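# Transfer upright block row into tray, keep flat stack intact

## Task

Put the row of blocks into the tray so that they stay standing on their edges and lie against each other face to face; when finished, the flat stack must still be complete and undisturbed.

## Robot and tools

Robot: two Piper-style 6-joint arms, left_arm and right_arm, each ending in a two-finger parallel gripper with a wrist camera. Fingers point along the gripper's +z and close along its y axis. end_effector_position is the point midway between the finger pads, roughly 5 mm short of the tips. Pad gap is 0.070 m when fully open.

Frames: the scene frame has its origin at table-top height, halfway between the nominal bases, +z up, +x reaching out over the table, and left_arm on the +y side (not the image left). Calibrated bases: left_arm at (+0.003, +0.256, 0) m, right_arm at (-0.033, -0.213, 0) m, both almost unrotated with up = +z. Hand positions, orientations (quat_wxyz) and wrist-camera poses in results are given in each arm's own base frame; fixed cameras and the table use the scene frame. Reported hand poses may be a few cm off, more at long reach.

The row of 14 numbers: every motion argument uses one flat list of 14 values, each within [-1, 1], covering both arms even if only one moves. Values 1-6 are left_arm joint offsets, value 7 its gripper opening; values 8-13 are right_arm joint offsets, value 14 its opening. Joint order inside each arm: shoulder (joint2), elbow (joint3), wrist roll (joint6), forearm roll (joint4), waist (joint1), wrist pitch (joint5). A joint value is an offset, not a pose: 1.0 equals 2.217 rad, measured from the arm's Joint targets as they were when the action (or move) began, not from the previous row. Repeating an offset therefore moves further. Sending 0 for all six joints re-commands the current targets. The opening value is absolute: +1 fully open, -1 closed; sending 0 is a real half-open command, so resend the current value to leave a gripper alone.

Joint ranges (rad): waist -2.618..2.618, shoulder 0.000..3.140, elbow -2.967..0.000, forearm roll -1.745..1.745, wrist pitch -1.220..1.220, wrist roll -2.094..2.094. Asking a joint more than 0.014 rad beyond its range (from the action's starting targets) gets that action rejected for both arms; if the first action fails, the whole call is rejected. True limits may differ by up to 0.014 rad.

Tools:
- execute_actions(actions, cameras): actions is a list of actions; each action is a table of 1 to 15 rows, each row lasting one step of 1/30 s, and the last row is held until 15 steps (0.5 s) are done. An empty list just returns state and images. cameras selects images: omitted/null/["all"] gives all, [] gives none; a wrong name invalidates the call.
- move(target, speed, blend, opening_speed, blocking, cameras): target is one 14-value row or a list of up to 15 rows, every row offset from the same starting Joint targets. The joints follow smooth synchronized paths (grippers trace curves), at least 0.5 s long; beyond 10 s total they stop short. speed is the peak rad/s of the joint with the longest way to go, 0.01 to 2, default 0.5; may be one value per target. blend (rad) rounds corners in a list; 0 stops at each. opening_speed (per second on the -1..+1 scale, at least 0.2) ramps finger commands. With a list, new finger values apply after all joints come to rest at that target. blocking=false returns after about 0.5 s while it keeps running. Paths ignore obstacles and the other arm. The result adds a move: line: done, off_target (resting more than 0.01 rad off), moving, held, or fault, plus limits=held and the worst joint error per arm.
- wait(seconds 0 to 10, cameras): lets time pass holding commands; a running move continues.
- stop(cameras): brakes a running move; faster moves need more distance.
- zoom_image(camera, region [x0,y0,x1,y1] in pixels, at most 504x504): enlarges part of the newest image of cam_head_left, cam_head_right, cam_high, cam_low, cam_left_wrist or cam_right_wrist (all 672x504).
- read_manual(section): licence texts only.
- finished_scene(scene 1 or 2): ends the scene irrevocably; the goal must hold without the robot. Scene 1 is practice and can be skipped.

Result lines: Joint positions (per arm, six joints in the order above, then pad gap in m); Joint targets (the base for the next offsets); Tool commands; grip_measured (finger opening on the command scale); end effector pose; joint torques (total drive output incl. gravity, noisy, positive toward larger angles); step readings during actions; "joint sent to its limit"; "joint command not followed" (clearance check between arms altered targets); MOTOR HOT; OVER-TEMPERATURE FAULT; TORQUE FAULT.

Motion limits: targets move at most 3 rad/s, reaching it after 0.6 s; each step a target stays within 0.867 rad of the measured angle; a command that would shift the gripper over 70 mm is scaled down. Big changes may need several actions; an unfinished one should be continued in the next call. Closing fully takes about 1 s.

Grasping: at first contact, command an opening about 0.05 below grip_measured for full force (up to about 20 N per pad); less margin grips more gently. Fast closing can squeeze harder.

Avoid: dropping blocks, releasing a moving block, fast impacts, strong pushes, arm-to-arm contact (can fail the scene), anything leaving the table, and knocking the flat stack. Contact torque at the load limit (21.6 N m for waist, shoulder, elbow; 7.52 N m for the three wrist joints) stops that arm for 10 s; wrist motors manage only about 4 N m including held weight. Long stretched poses, holding loads or pushing against unreachable poses heat motors; at 80 °C the arm goes limp for 30-60 s. To stop pushing, command targets back beyond the measured positions. Occasional external tugs on held parts may occur.

Each tool is called after "Emit:" in YAML: its name, and indented under it one key for each argument.

## Session

Emit:
execute_actions:
  actions: []

Scene clock: 0.00 s.
left_arm: end_effector_position=(+0.6553, +0.2153, +0.2133) grip_measured=+1.00 end_effector_quat_wxyz=(+0.695, -0.210, +0.656, +0.206) | right_arm: end_effector_position=(+0.0955, -0.2493, +0.1026) grip_measured=+1.00 end_effector_quat_wxyz=(+0.119, +0.888, +0.440, -0.063)
Joint names: [shoulder, elbow, wrist roll, forearm roll, waist, wrist pitch]
Joint positions: left_arm=[2.438 -1.964 0.696 -0.787 0.19 -0.594 0.07] | right_arm=[1.361 -0.817 1.213 -0.166 -1.099 0.883 0.07]
Joint torques (N m): no reading
Joint targets: left_arm=[2.438 -1.964 0.696 -0.787 0.190 -0.594] | right_arm=[1.361 -0.817 1.213 -0.166 -1.099 0.883]
Tool commands: left_gripper/opening=+1.0 right_gripper/opening=+1.0

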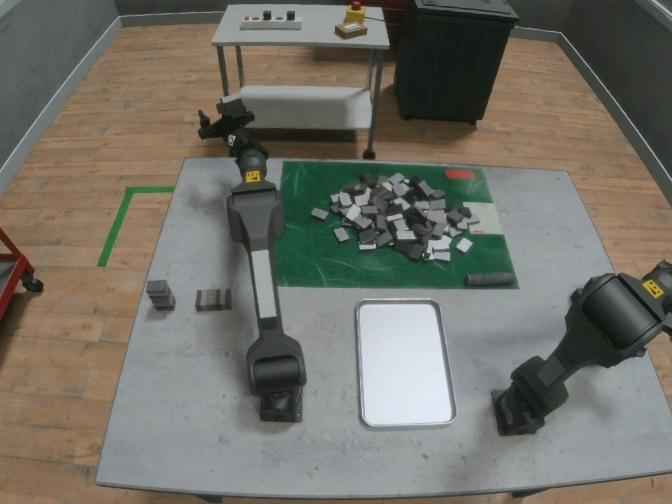

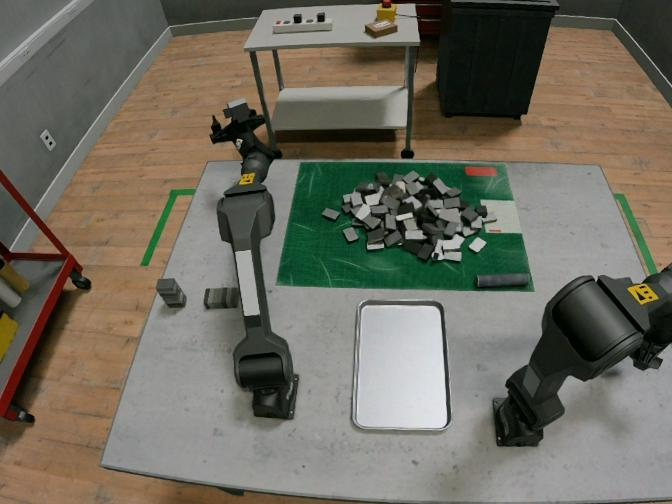

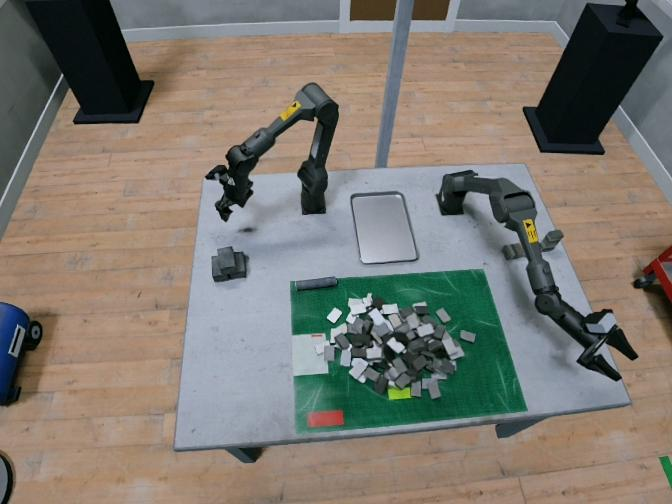

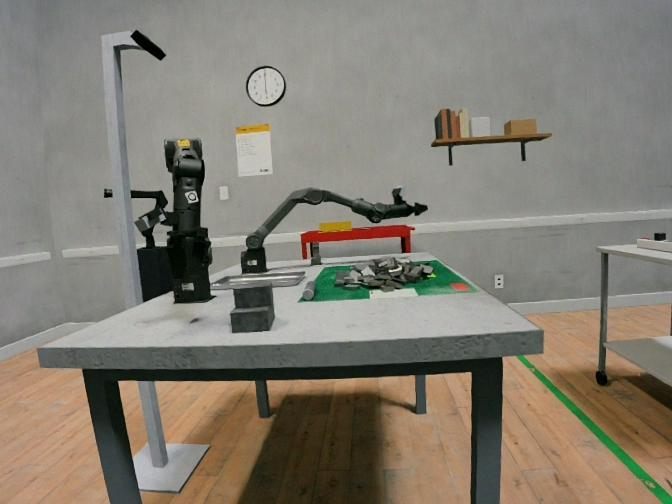

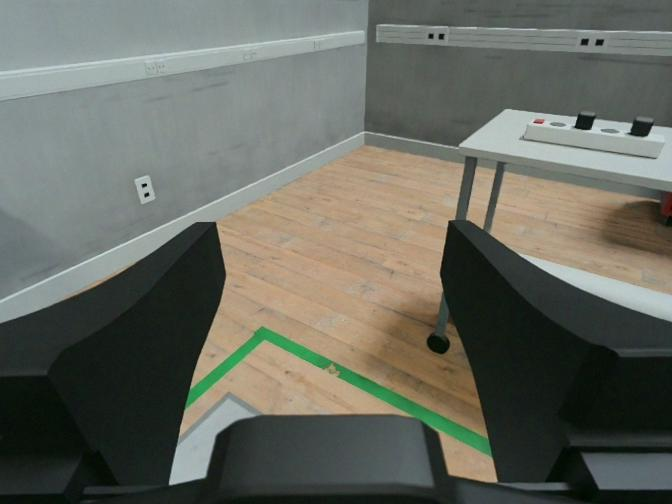

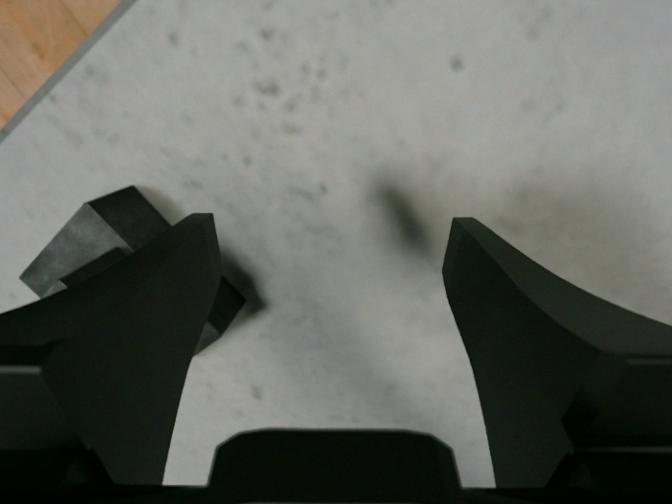

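Emit:
zoom_image:
  camera: "cam_head_left"
  region: [120, 250, 260, 355]

Emit:
zoom_image:
  camera: "cam_head_right"
  region: [130, 250, 270, 355]

Emit:
zoom_image:
  camera: "cam_high"
  region: [480, 200, 600, 290]

Emit:
zoom_image:
  camera: "cam_high"
  region: [180, 220, 280, 295]

Emit:
zoom_image:
  camera: "cam_low"
  region: [200, 260, 340, 350]

Scaled by 3.600.

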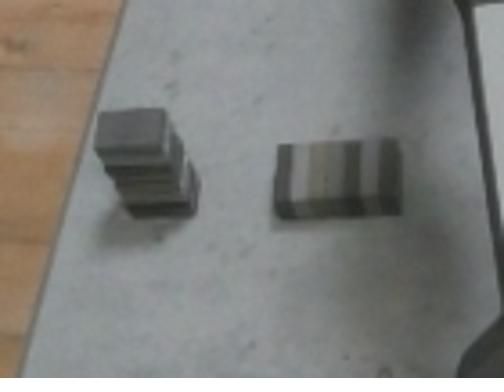

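Scaled by 3.600.

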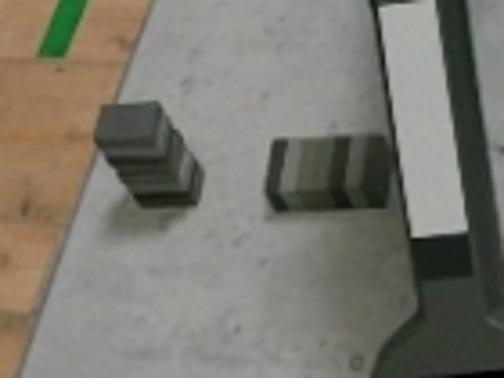

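Scaled by 4.200.

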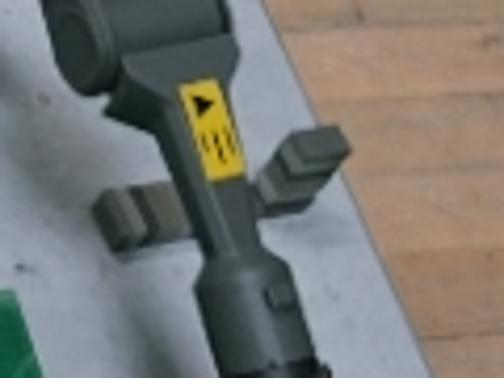

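Scaled by 5.040.

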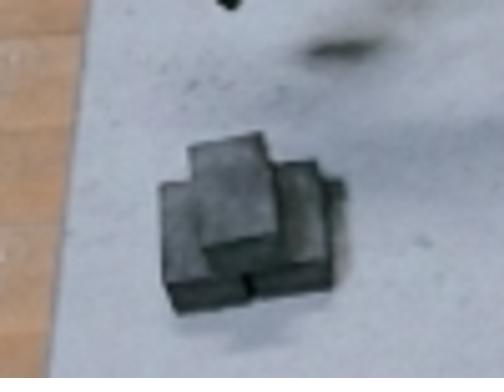

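Scaled by 3.600.

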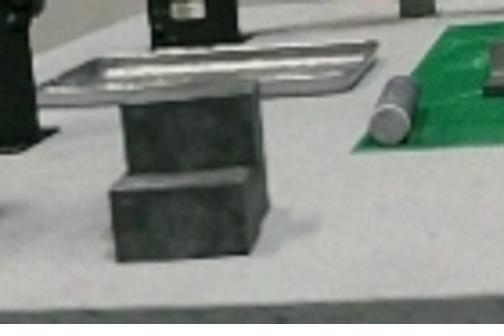

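Emit:
move:
  target: [-0.4456,0.2995,0.065,0.355,0.2932,0.8092,1,0,0,0,0,0,0,1]
  speed: 0.8

Emit:
zoom_image:
  camera: "cam_left_wrist"
  region: [150, 100, 520, 420]

Scene clock: 7.20 s.
left_arm: end_effector_position=(+0.2156, +0.2406, +0.2026) grip_measured=+1.00 end_effector_quat_wxyz=(+0.102, +0.000, +0.988, +0.114) | right_arm: end_effector_position=(+0.0955, -0.2493, +0.1026) grip_measured=+1.00 end_effector_quat_wxyz=(+0.119, +0.888, +0.440, -0.063)
Joint names: [shoulder, elbow, wrist roll, forearm roll, waist, wrist pitch]
Joint positions: left_arm=[1.45 -1.299 0.84 0 0.84 1.199 0.07] | right_arm=[1.361 -0.817 1.213 -0.166 -1.099 0.883 0.07]
Joint torques (N m): left_arm=[-3.43 -2.76 0.04 -0.2 -0.61 -0.42] | right_arm=[-3.23 -4.93 -0.04 -0.27 -0.41 -0.16]
Joint targets: left_arm=[1.451 -1.300 0.840 -0.001 0.840 1.200] | right_arm=[1.361 -0.817 1.213 -0.166 -1.099 0.883]
move: done

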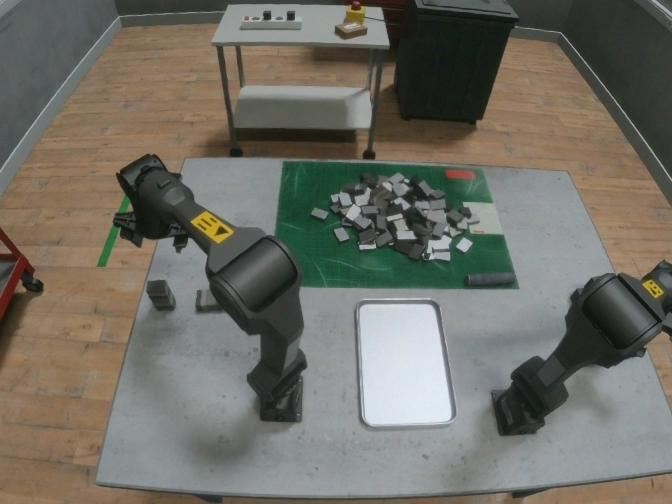

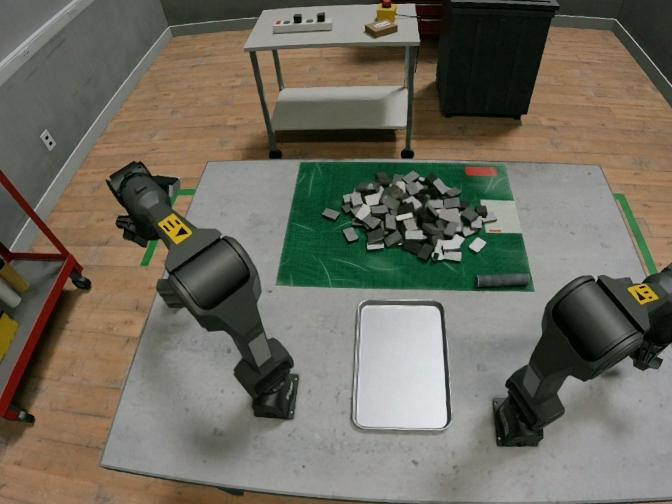

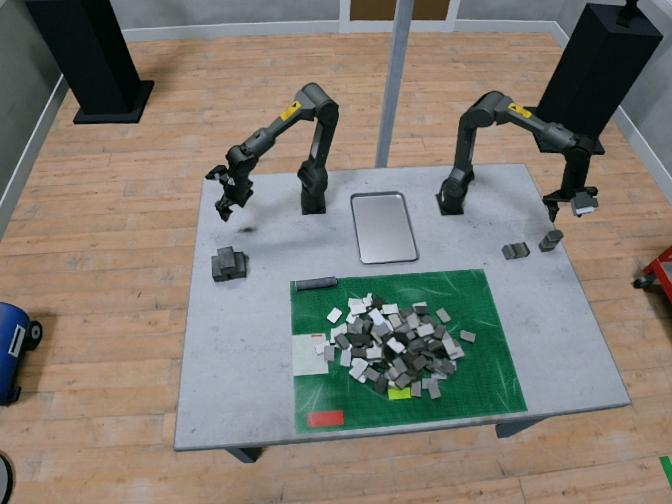

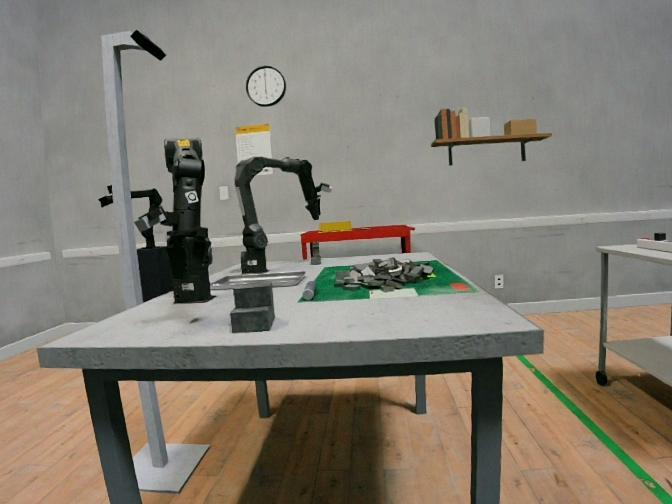

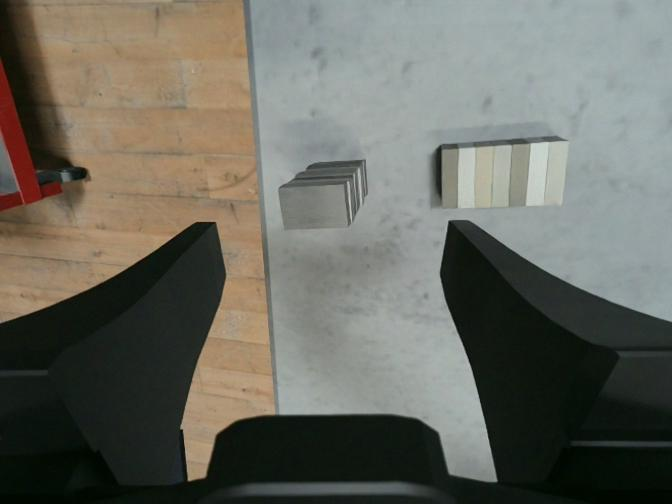

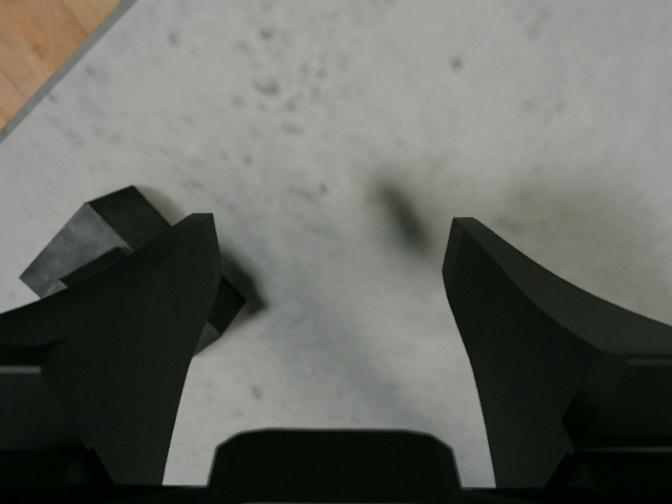

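Scaled by 1.362.

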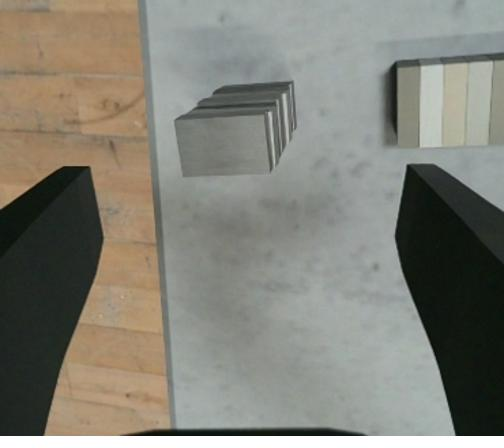

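Emit:
move:
  target: [0.0361,0.0925,-0.7803,0,-0.0722,0.0081,1,0,0,0,0,0,0,1]
  speed: 0.8
  cameras: ["cam_left_wrist","cam_high","cam_head_left"]

Scene clock: 12.03 s.
left_arm: end_effector_position=(+0.2112, +0.1707, +0.1200) grip_measured=+1.00 end_effector_quat_wxyz=(-0.003, +0.707, -0.708, +0.000) | right_arm: end_effector_position=(+0.0955, -0.2493, +0.1026) grip_measured=+1.00 end_effector_quat_wxyz=(+0.119, +0.888, +0.440, -0.063)
Joint names: [shoulder, elbow, wrist roll, forearm roll, waist, wrist pitch]
Joint positions: left_arm=[1.531 -1.095 -0.89 0 0.679 1.217 0.07] | right_arm=[1.361 -0.817 1.213 -0.166 -1.099 0.883 0.07]
Joint torques (N m): left_arm=[-3.81 -2.21 0.11 -0.11 -0.46 0.17] | right_arm=[-3.03 -5.08 -0.05 -0.32 -0.19 -0.13]
Joint targets: left_arm=[1.531 -1.095 -0.890 -0.001 0.680 1.218] | right_arm=[1.361 -0.817 1.213 -0.166 -1.099 0.883]
move: done
Images, in order (width x height): cam_head_left 672x504, cam_high 672x504, cam_left_wrist 672x504.

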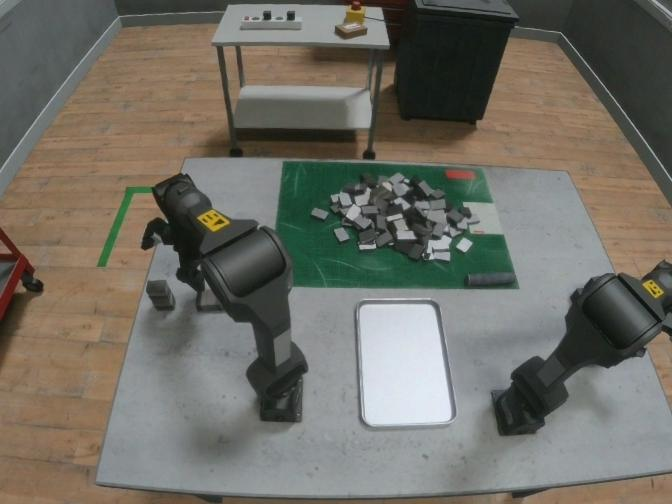

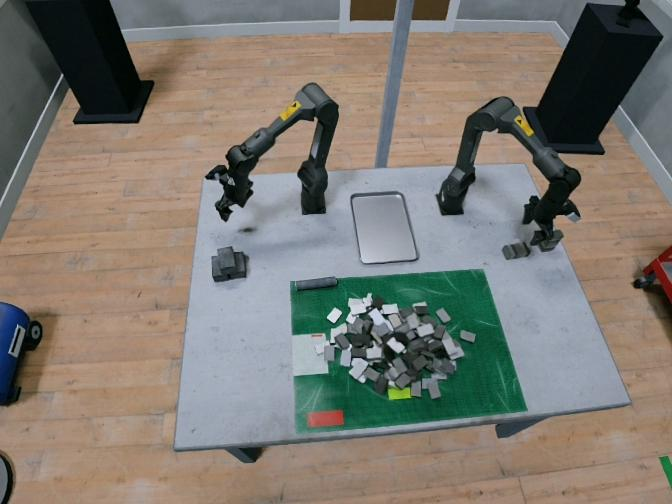

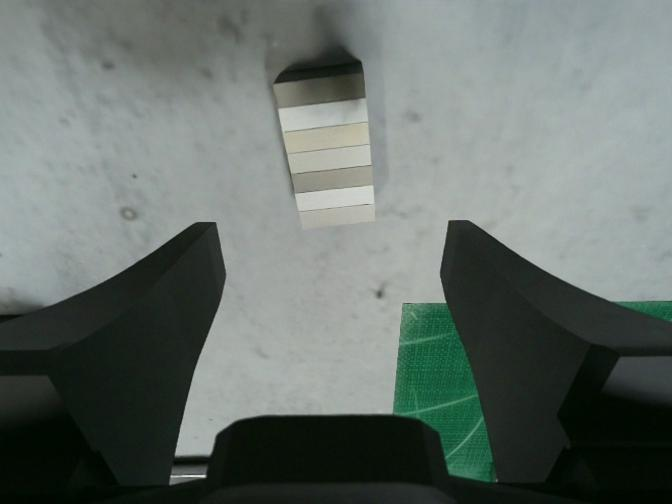

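Emit:
move:
  target: [-0.0036,0.1101,-0.1254,0.0005,-0.0708,-0.1046,1,0,0,0,0,0,0,1]
  cameras: ["cam_left_wrist"]

Scene clock: 16.33 s.
left_arm: end_effector_position=(+0.2133, +0.1226, +0.0648) grip_measured=+1.00 end_effector_quat_wxyz=(+0.000, +0.748, -0.664, +0.000) | right_arm: end_effector_position=(+0.0955, -0.2493, +0.1026) grip_measured=+1.00 end_effector_quat_wxyz=(+0.119, +0.888, +0.440, -0.063)
Joint names: [shoulder, elbow, wrist roll, forearm roll, waist, wrist pitch]
Joint positions: left_arm=[1.523 -0.849 -1.169 0 0.522 0.985 0.07] | right_arm=[1.361 -0.817 1.213 -0.166 -1.099 0.883 0.07]
Joint torques (N m): left_arm=[-4.2 -2.55 0.14 0.01 0.02 0.22] | right_arm=[-3.32 -5.02 0.02 -0.27 -0.28 -0.19]
Joint targets: left_arm=[1.523 -0.851 -1.168 0.001 0.523 0.986] | right_arm=[1.361 -0.817 1.213 -0.166 -1.099 0.883]
move: done
Images, in order (width x height): cam_left_wrist 672x504.

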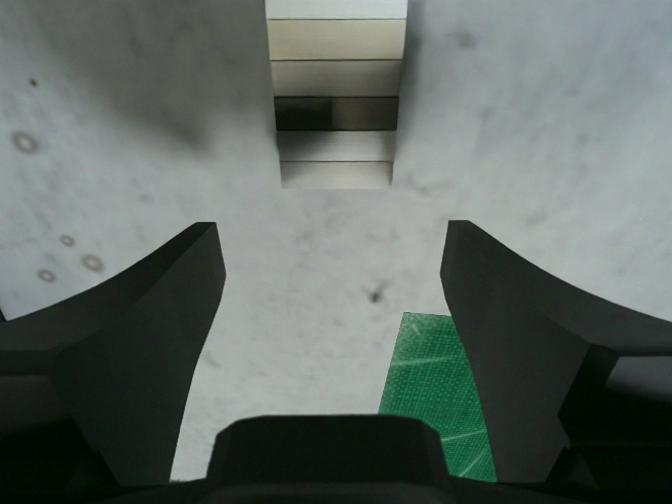

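Emit:
move:
  target: [0.0534,0.0429,0.0126,-0.0005,0.0126,-0.0961,1,0,0,0,0,0,0,1]
  speed: 0.3
  cameras: ["cam_left_wrist","cam_high"]

Emit:
move:
  target: [0,0,0,0,0,0,0.12,0,0,0,0,0,0,1]
  opening_speed: 0.5
  cameras: ["cam_left_wrist","cam_head_left"]

Scene clock: 18.73 s.
left_arm: end_effector_position=(+0.2119, +0.1300, +0.0155) grip_measured=+1.00 end_effector_quat_wxyz=(+0.001, +0.748, -0.664, +0.000) | right_arm: end_effector_position=(+0.0955, -0.2493, +0.1026) grip_measured=+1.00 end_effector_quat_wxyz=(+0.119, +0.888, +0.440, -0.063)
Joint names: [shoulder, elbow, wrist roll, forearm roll, waist, wrist pitch]
Joint positions: left_arm=[1.642 -0.755 -1.14 0 0.55 0.772 0.07] | right_arm=[1.361 -0.817 1.213 -0.166 -1.099 0.883 0.07]
Joint torques (N m): left_arm=[-4.61 -2.03 0.03 -0.12 -0.15 0.24] | right_arm=[-3.22 -4.91 0 -0.3 -0.26 -0.14]
Joint targets: left_arm=[1.641 -0.756 -1.140 -0.001 0.551 0.773] | right_arm=[1.361 -0.817 1.213 -0.166 -1.099 0.883]
move: done
Images, in order (width x height): cam_high 672x504, cam_left_wrist 672x504.

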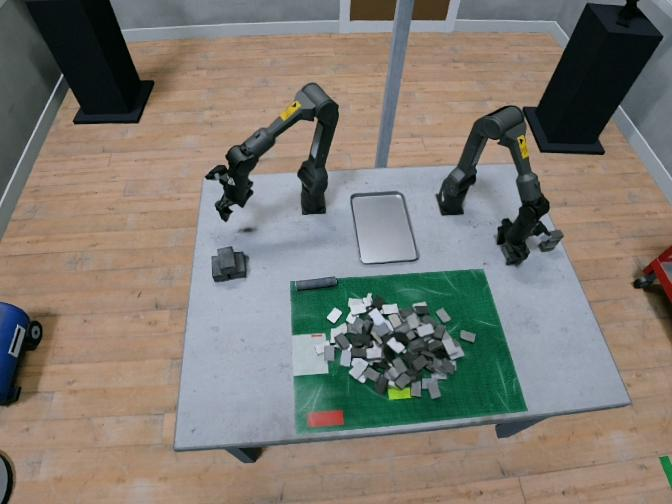

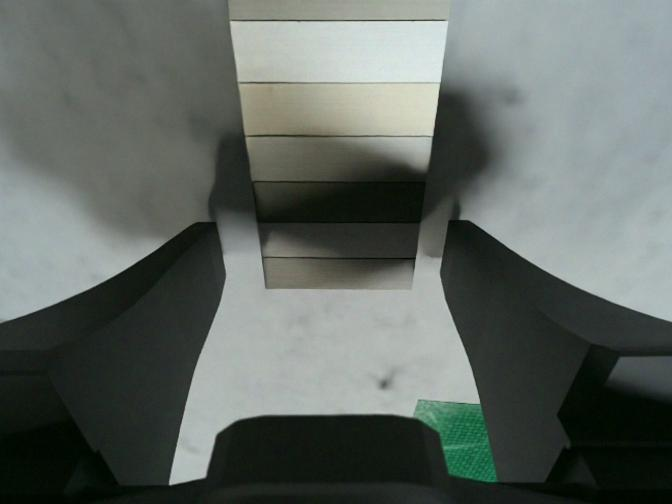

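Scene clock: 20.70 s.
left_arm: end_effector_position=(+0.2122, +0.1301, +0.0159) grip_measured=+0.16 end_effector_quat_wxyz=(+0.000, +0.748, -0.663, +0.000) | right_arm: end_effector_position=(+0.0955, -0.2493, +0.1026) grip_measured=+1.00 end_effector_quat_wxyz=(+0.119, +0.888, +0.440, -0.063)
Joint names: [shoulder, elbow, wrist roll, forearm roll, waist, wrist pitch]
Joint positions: left_arm=[1.641 -0.755 -1.14 -0.001 0.55 0.773 0.04] | right_arm=[1.361 -0.817 1.213 -0.166 -1.099 0.883 0.07]
Joint torques (N m): left_arm=[-4.35 -1.87 -0.11 -0.03 -0.48 0.18] | right_arm=[-3.2 -5.02 -0.02 -0.25 -0.46 -0.18]
Joint targets: left_arm=[1.641 -0.756 -1.140 -0.001 0.551 0.773] | right_arm=[1.361 -0.817 1.213 -0.166 -1.099 0.883]
move: done
Images, in order (width x height): cam_head_left 672x504, cam_left_wrist 672x504.

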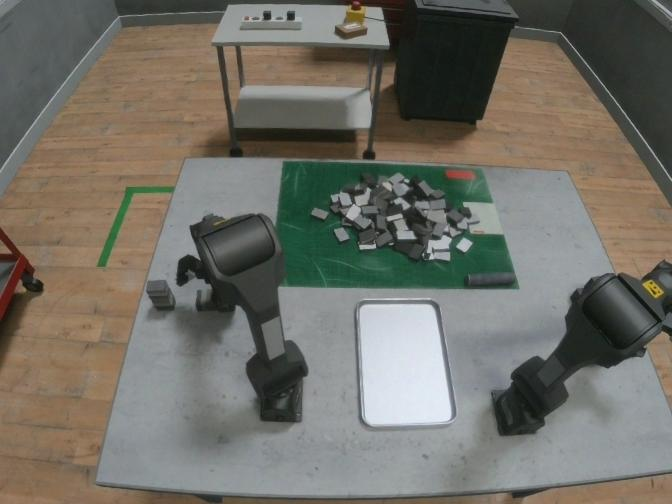

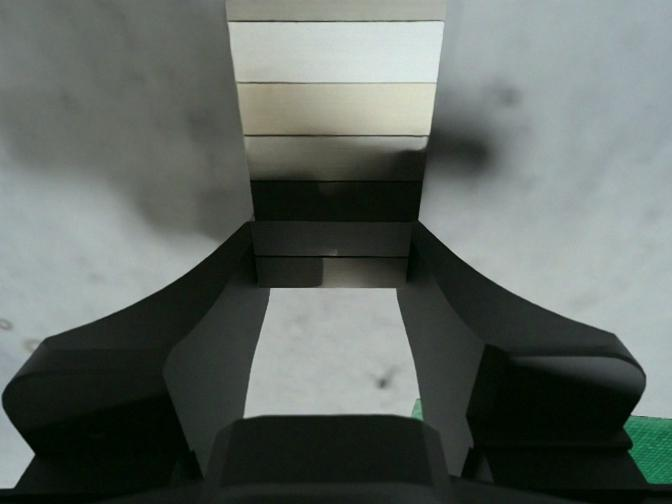

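Emit:
move:
  target:
    - [-0.0532,-0.0429,0,0,0,0.0961,0.09,0,0,0,0,0,0,1]
    - [-0.1331,-0.051,0.7334,0.0005,-0.7379,0.184,0.09,0,0,0,0,0,0,1]
  speed: [0.3,0.7]
  blend: 0.03

Scene clock: 26.93 s.
left_arm: end_effector_position=(+0.1001, -0.1899, +0.1100) grip_measured=+0.16 end_effector_quat_wxyz=(+0.000, +0.708, +0.707, +0.000) | right_arm: end_effector_position=(+0.0955, -0.2493, +0.1026) grip_measured=+1.00 end_effector_quat_wxyz=(+0.119, +0.888, +0.440, -0.063)
Joint names: [shoulder, elbow, wrist roll, forearm roll, waist, wrist pitch]
Joint positions: left_arm=[1.346 -0.868 0.486 0 -1.086 1.18 0.04] | right_arm=[1.361 -0.817 1.213 -0.166 -1.099 0.883 0.07]
Joint torques (N m): left_arm=[-3.32 -3 -0.11 -0.06 -0.05 0.02] | right_arm=[-3.37 -4.91 -0.01 -0.3 -0.53 -0.22]
Joint targets: left_arm=[1.346 -0.869 0.486 0.001 -1.085 1.181] | right_arm=[1.361 -0.817 1.213 -0.166 -1.099 0.883]
move: done

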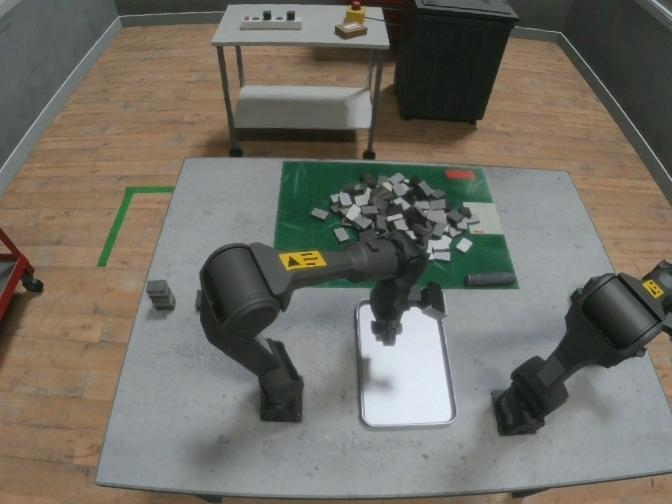

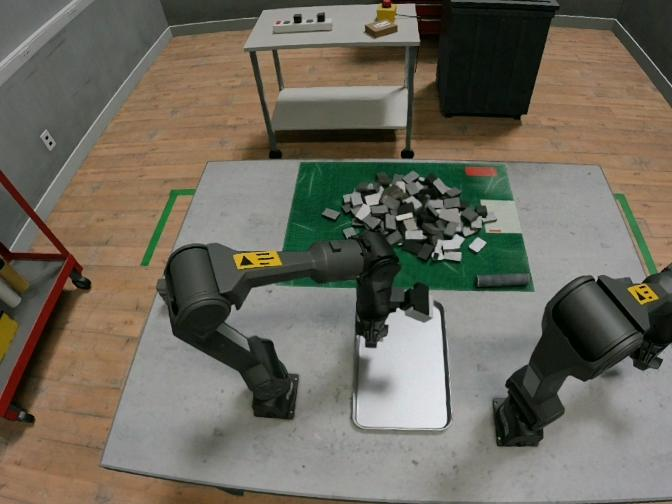

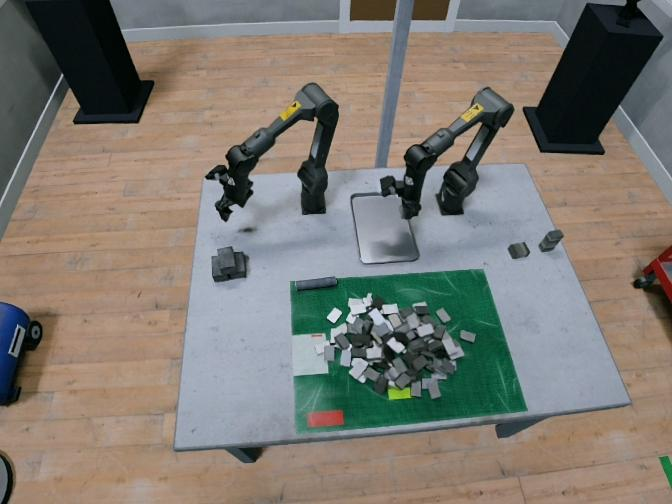

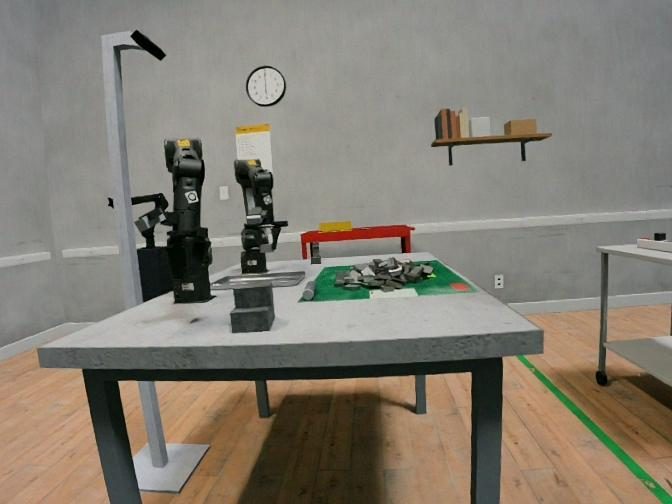

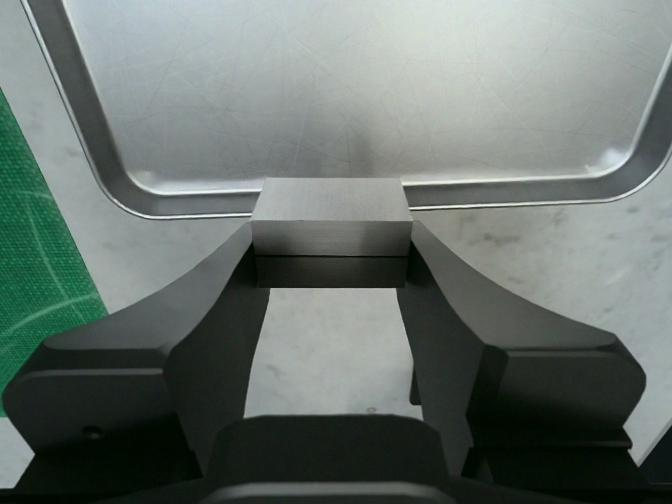

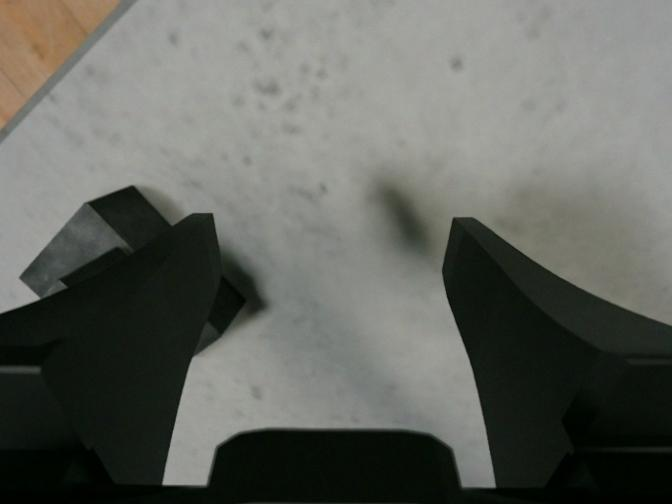

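Emit:
move:
  target:
    - [0.0262,0.0537,-0.0582,-0.0005,-0.058,-0.0798,0.09,0,0,0,0,0,0,1]
    - [0.0789,0.1074,-0.0582,-0.0005,-0.058,-0.1863,0.09,0,0,0,0,0,0,1]
  speed: [0.4,0.2]
  blend: 0.02
  cameras: ["cam_left_wrist","cam_low","cam_head_left"]

Scene clock: 30.37 s.
left_arm: end_effector_position=(+0.0747, -0.2006, +0.0197) grip_measured=+0.16 end_effector_quat_wxyz=(-0.001, +0.707, +0.707, +0.000) | right_arm: end_effector_position=(+0.0955, -0.2493, +0.1026) grip_measured=+1.00 end_effector_quat_wxyz=(+0.119, +0.888, +0.440, -0.063)
Joint names: [shoulder, elbow, wrist roll, forearm roll, waist, wrist pitch]
Joint positions: left_arm=[1.522 -0.63 0.356 0 -1.214 0.767 0.04] | right_arm=[1.361 -0.817 1.213 -0.166 -1.099 0.883 0.07]
Joint torques (N m): left_arm=[-3.91 -2.17 0.13 -0.04 0.01 0.19] | right_arm=[-3.31 -4.93 -0.03 -0.29 -0.32 -0.15]
Joint targets: left_arm=[1.521 -0.631 0.357 -0.001 -1.214 0.768] | right_arm=[1.361 -0.817 1.213 -0.166 -1.099 0.883]
move: done
Images, in order (width x height): cam_head_left 672x504, cam_low 672x504, cam_left_wrist 672x504.

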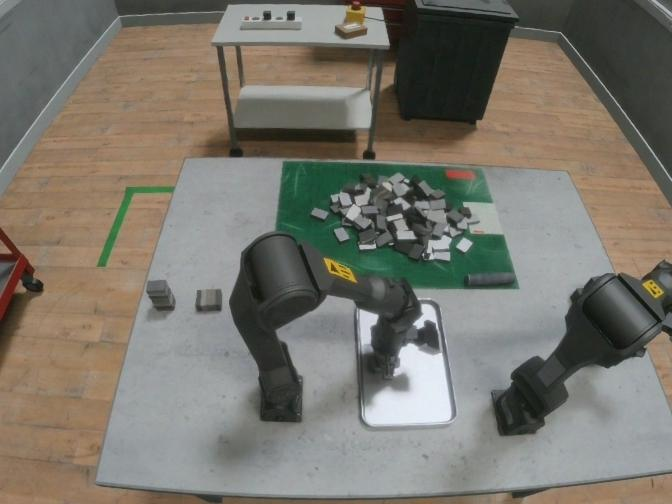

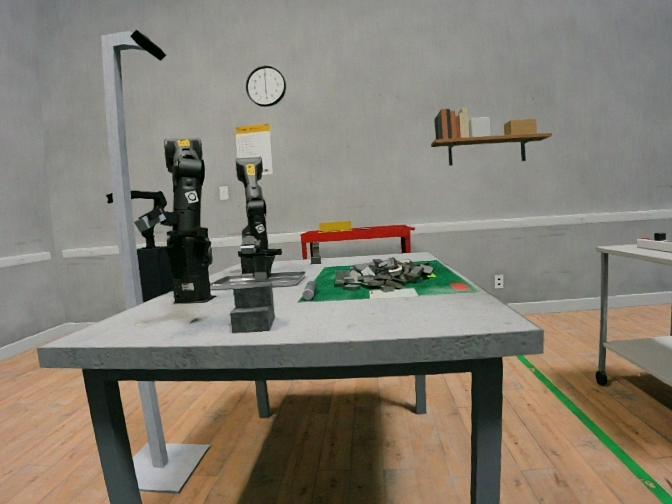

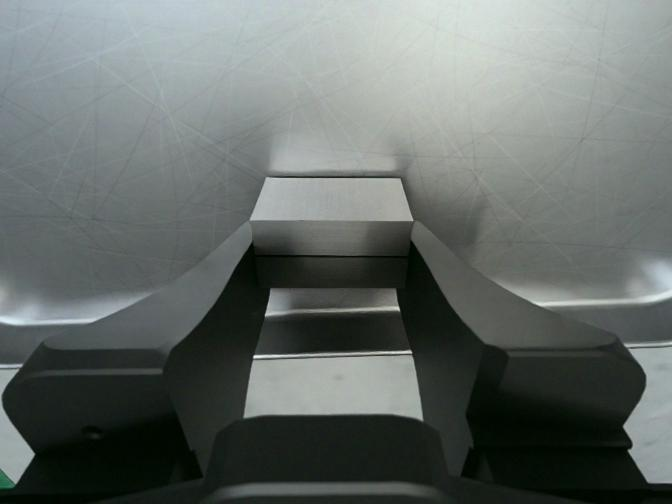

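Emit:
move:
  target: [0.0026,0.0018,0,0,0,-0.0044,0.09,0,0,0,0,0,0,1]
  speed: 0.03
  cameras: ["cam_left_wrist"]

Emit:
zoom_image:
  camera: "cam_left_wrist"
  region: [220, 140, 450, 300]

Scene clock: 31.73 s.
left_arm: end_effector_position=(+0.0749, -0.2010, +0.0183) grip_measured=+0.16 end_effector_quat_wxyz=(+0.000, +0.707, +0.707, +0.000) | right_arm: end_effector_position=(+0.0955, -0.2493, +0.1026) grip_measured=+1.00 end_effector_quat_wxyz=(+0.119, +0.888, +0.440, -0.063)
Joint names: [shoulder, elbow, wrist roll, forearm roll, waist, wrist pitch]
Joint positions: left_arm=[1.526 -0.627 0.356 0 -1.214 0.758 0.04] | right_arm=[1.361 -0.817 1.213 -0.166 -1.099 0.883 0.07]
Joint torques (N m): left_arm=[-3.11 -1.54 0.12 -0.05 0.04 -0.1] | right_arm=[-3.29 -5.13 0 -0.29 -0.22 -0.19]
Joint targets: left_arm=[1.527 -0.627 0.357 -0.001 -1.214 0.758] | right_arm=[1.361 -0.817 1.213 -0.166 -1.099 0.883]
move: done
Images, in order (width x height): cam_left_wrist 672x504.

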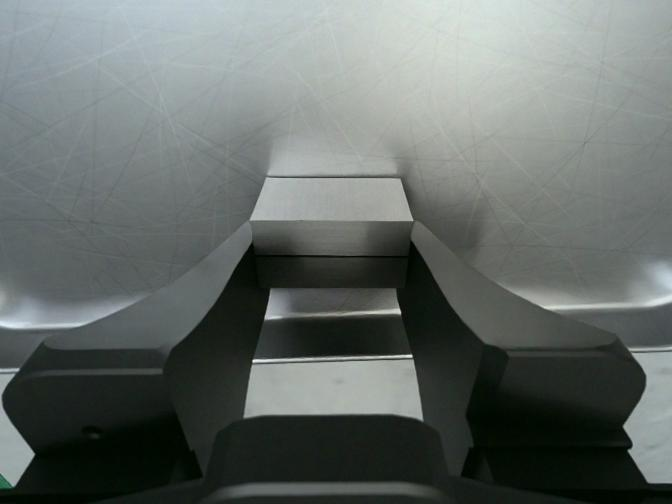

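Scaled by 2.191.

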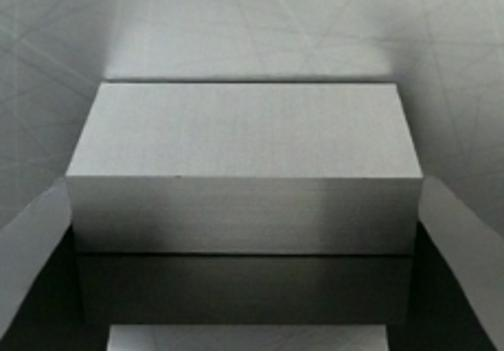

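Emit:
move:
  target: [0,0,0,0,0,0,0.6,0,0,0,0,0,0,1]
  opening_speed: 0.6
  cameras: ["cam_left_wrist"]

Scene clock: 33.00 s.
left_arm: end_effector_position=(+0.0749, -0.2010, +0.0183) grip_measured=+0.60 end_effector_quat_wxyz=(+0.000, +0.707, +0.707, +0.000) | right_arm: end_effector_position=(+0.0955, -0.2493, +0.1026) grip_measured=+1.00 end_effector_quat_wxyz=(+0.119, +0.888, +0.440, -0.063)
Joint names: [shoulder, elbow, wrist roll, forearm roll, waist, wrist pitch]
Joint positions: left_arm=[1.526 -0.627 0.356 0 -1.214 0.758 0.056] | right_arm=[1.361 -0.817 1.213 -0.166 -1.099 0.883 0.07]
Joint torques (N m): left_arm=[-3.03 -1.56 0.1 -0.11 0.06 0.03] | right_arm=[-3.35 -4.97 0.01 -0.29 -0.28 -0.17]
Joint targets: left_arm=[1.527 -0.627 0.357 -0.001 -1.214 0.758] | right_arm=[1.361 -0.817 1.213 -0.166 -1.099 0.883]
move: done
Images, in order (width x height): cam_left_wrist 672x504.

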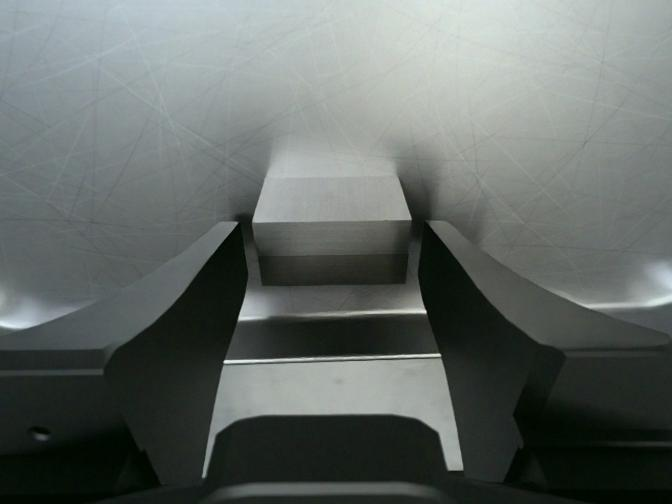

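Emit:
move:
  target:
    - [-0.0555,-0.0555,0,0,0,0.111,0.6,0,0,0,0,0,0,1]
    - [0.0014,-0.2111,0.0965,0.0005,0.8595,0.2075,1,0,0,0,0,0,0,1]
  speed: [0.3,0.9]
  cameras: ["cam_left_wrist","cam_head_left"]

Scene clock: 37.80 s.
left_arm: end_effector_position=(+0.2089, +0.1730, +0.1200) grip_measured=+1.00 end_effector_quat_wxyz=(+0.002, -0.060, +0.998, +0.002) | right_arm: end_effector_position=(+0.0955, -0.2493, +0.1026) grip_measured=+1.00 end_effector_quat_wxyz=(+0.119, +0.888, +0.440, -0.063)
Joint names: [shoulder, elbow, wrist roll, forearm roll, waist, wrist pitch]
Joint positions: left_arm=[1.53 -1.094 0.571 0 0.692 1.217 0.07] | right_arm=[1.361 -0.817 1.213 -0.166 -1.099 0.883 0.07]
Joint torques (N m): left_arm=[-3.67 -2.35 0.02 -0.18 -0.32 0.01] | right_arm=[-3.46 -4.82 0 -0.32 -0.23 -0.18]
Joint targets: left_arm=[1.530 -1.094 0.571 0.001 0.692 1.218] | right_arm=[1.361 -0.817 1.213 -0.166 -1.099 0.883]
move: done
Images, in order (width x height): cam_head_left 672x504, cam_left_wrist 672x504.

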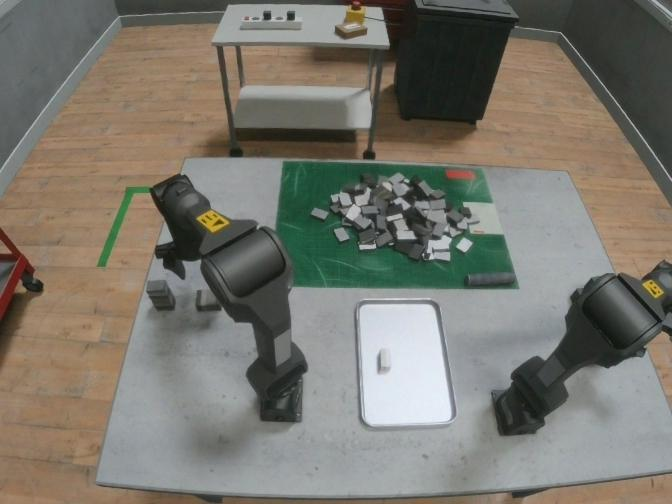

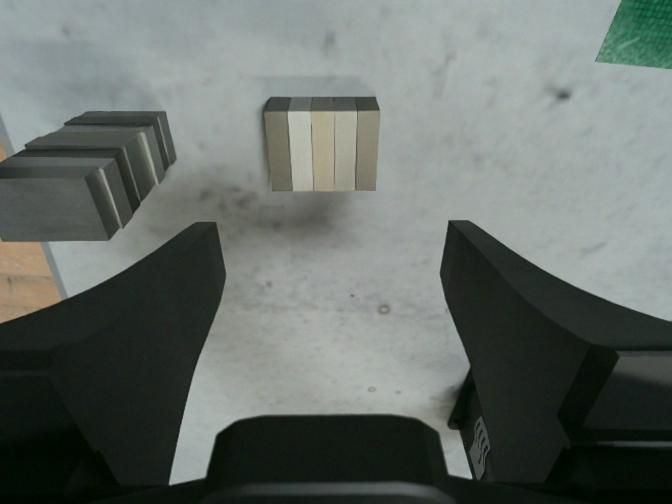

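Emit:
move:
  target: [0.0797,0.1132,0.012,-0.0005,0.0115,-0.1908,1,0,0,0,0,0,0,1]
  speed: 0.3
  cameras: ["cam_left_wrist","cam_high"]

Scene clock: 40.60 s.
left_arm: end_effector_position=(+0.2039, +0.1776, +0.0154) grip_measured=+1.00 end_effector_quat_wxyz=(-0.001, -0.060, +0.998, +0.000) | right_arm: end_effector_position=(+0.0955, -0.2493, +0.1026) grip_measured=+1.00 end_effector_quat_wxyz=(+0.119, +0.888, +0.440, -0.063)
Joint names: [shoulder, elbow, wrist roll, forearm roll, waist, wrist pitch]
Joint positions: left_arm=[1.707 -0.842 0.597 0 0.717 0.794 0.07] | right_arm=[1.361 -0.817 1.213 -0.166 -1.099 0.883 0.07]
Joint torques (N m): left_arm=[-4.96 -2.3 0.09 -0.18 -0.04 0.22] | right_arm=[-3.09 -5.06 0.01 -0.3 -0.19 -0.15]
Joint targets: left_arm=[1.706 -0.844 0.597 -0.001 0.717 0.795] | right_arm=[1.361 -0.817 1.213 -0.166 -1.099 0.883]
move: done
Images, in order (width x height): cam_high 672x504, cam_left_wrist 672x504.

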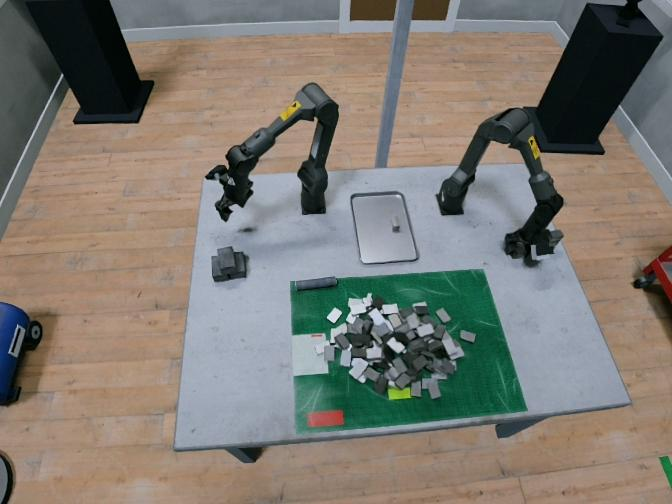

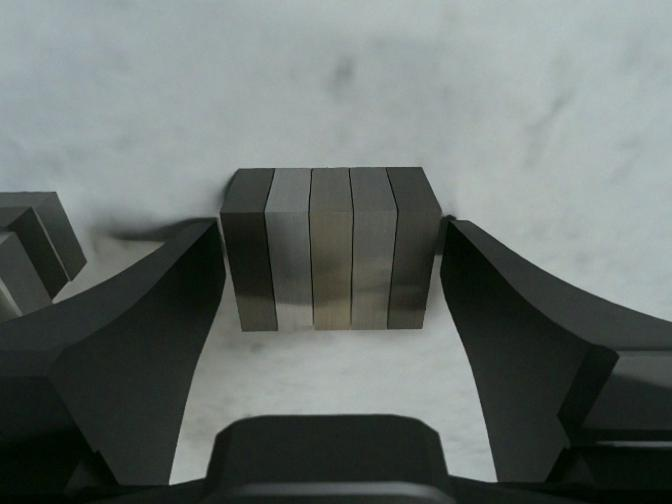

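Emit:
move:
  target: [0,0,0,0,0,0,0.5,0,0,0,0,0,0,1]
  opening_speed: 0.4
  cameras: ["cam_left_wrist"]

Scene clock: 42.53 s.
left_arm: end_effector_position=(+0.2042, +0.1779, +0.0158) grip_measured=+0.50 end_effector_quat_wxyz=(+0.000, -0.060, +0.998, +0.000) | right_arm: end_effector_position=(+0.0955, -0.2493, +0.1026) grip_measured=+1.00 end_effector_quat_wxyz=(+0.119, +0.888, +0.440, -0.063)
Joint names: [shoulder, elbow, wrist roll, forearm roll, waist, wrist pitch]
Joint positions: left_arm=[1.707 -0.843 0.597 0 0.717 0.794 0.053] | right_arm=[1.361 -0.817 1.213 -0.166 -1.099 0.883 0.07]
Joint torques (N m): left_arm=[-4.97 -2.27 -0.12 -0.15 -0.5 0.14] | right_arm=[-3.32 -5.07 -0.01 -0.34 -0.24 -0.16]
Joint targets: left_arm=[1.706 -0.844 0.597 -0.001 0.717 0.795] | right_arm=[1.361 -0.817 1.213 -0.166 -1.099 0.883]
move: done
Images, in order (width x height): cam_left_wrist 672x504.

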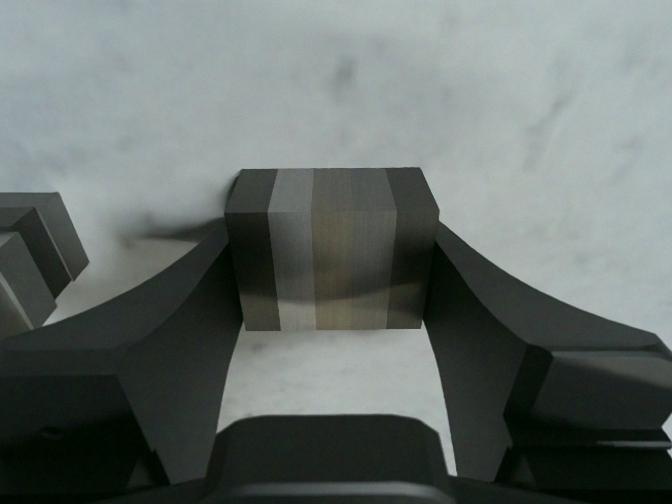

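Emit:
move:
  target: [0,0,0,0,0,0,0.38,0,0,0,0,0,0,1]
  opening_speed: 0.4
  cameras: ["cam_left_wrist"]

Scene clock: 48.37 s.
left_arm: end_effector_position=(+0.2042, +0.1779, +0.0158) grip_measured=+0.50 end_effector_quat_wxyz=(+0.000, -0.060, +0.998, +0.000) | right_arm: end_effector_position=(+0.0955, -0.2493, +0.1026) grip_measured=+1.00 end_effector_quat_wxyz=(+0.119, +0.888, +0.440, -0.063)
Joint names: [shoulder, elbow, wrist roll, forearm roll, waist, wrist pitch]
Joint positions: left_arm=[1.707 -0.843 0.597 0 0.717 0.794 0.052] | right_arm=[1.361 -0.817 1.213 -0.166 -1.099 0.883 0.07]
Joint torques (N m): left_arm=[-4.66 -2.14 -0.07 -0.18 -0.83 -0.15] | right_arm=[-3.29 -5.15 0.02 -0.28 -0.2 -0.16]
Joint targets: left_arm=[1.706 -0.844 0.597 -0.001 0.717 0.795] | right_arm=[1.361 -0.817 1.213 -0.166 -1.099 0.883]
move: done
Images, in order (width x height): cam_left_wrist 672x504.

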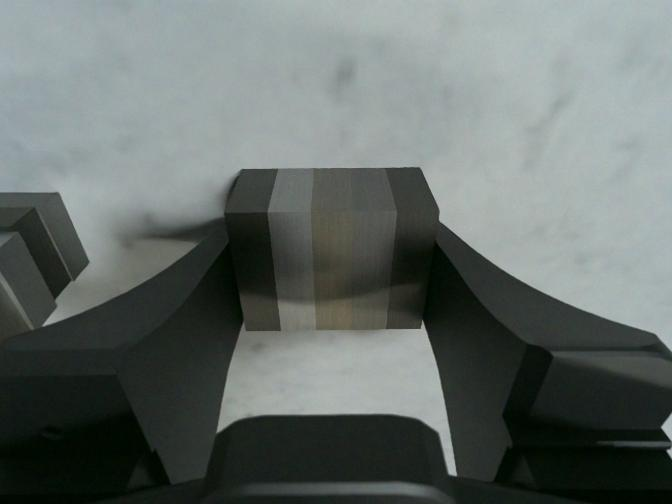

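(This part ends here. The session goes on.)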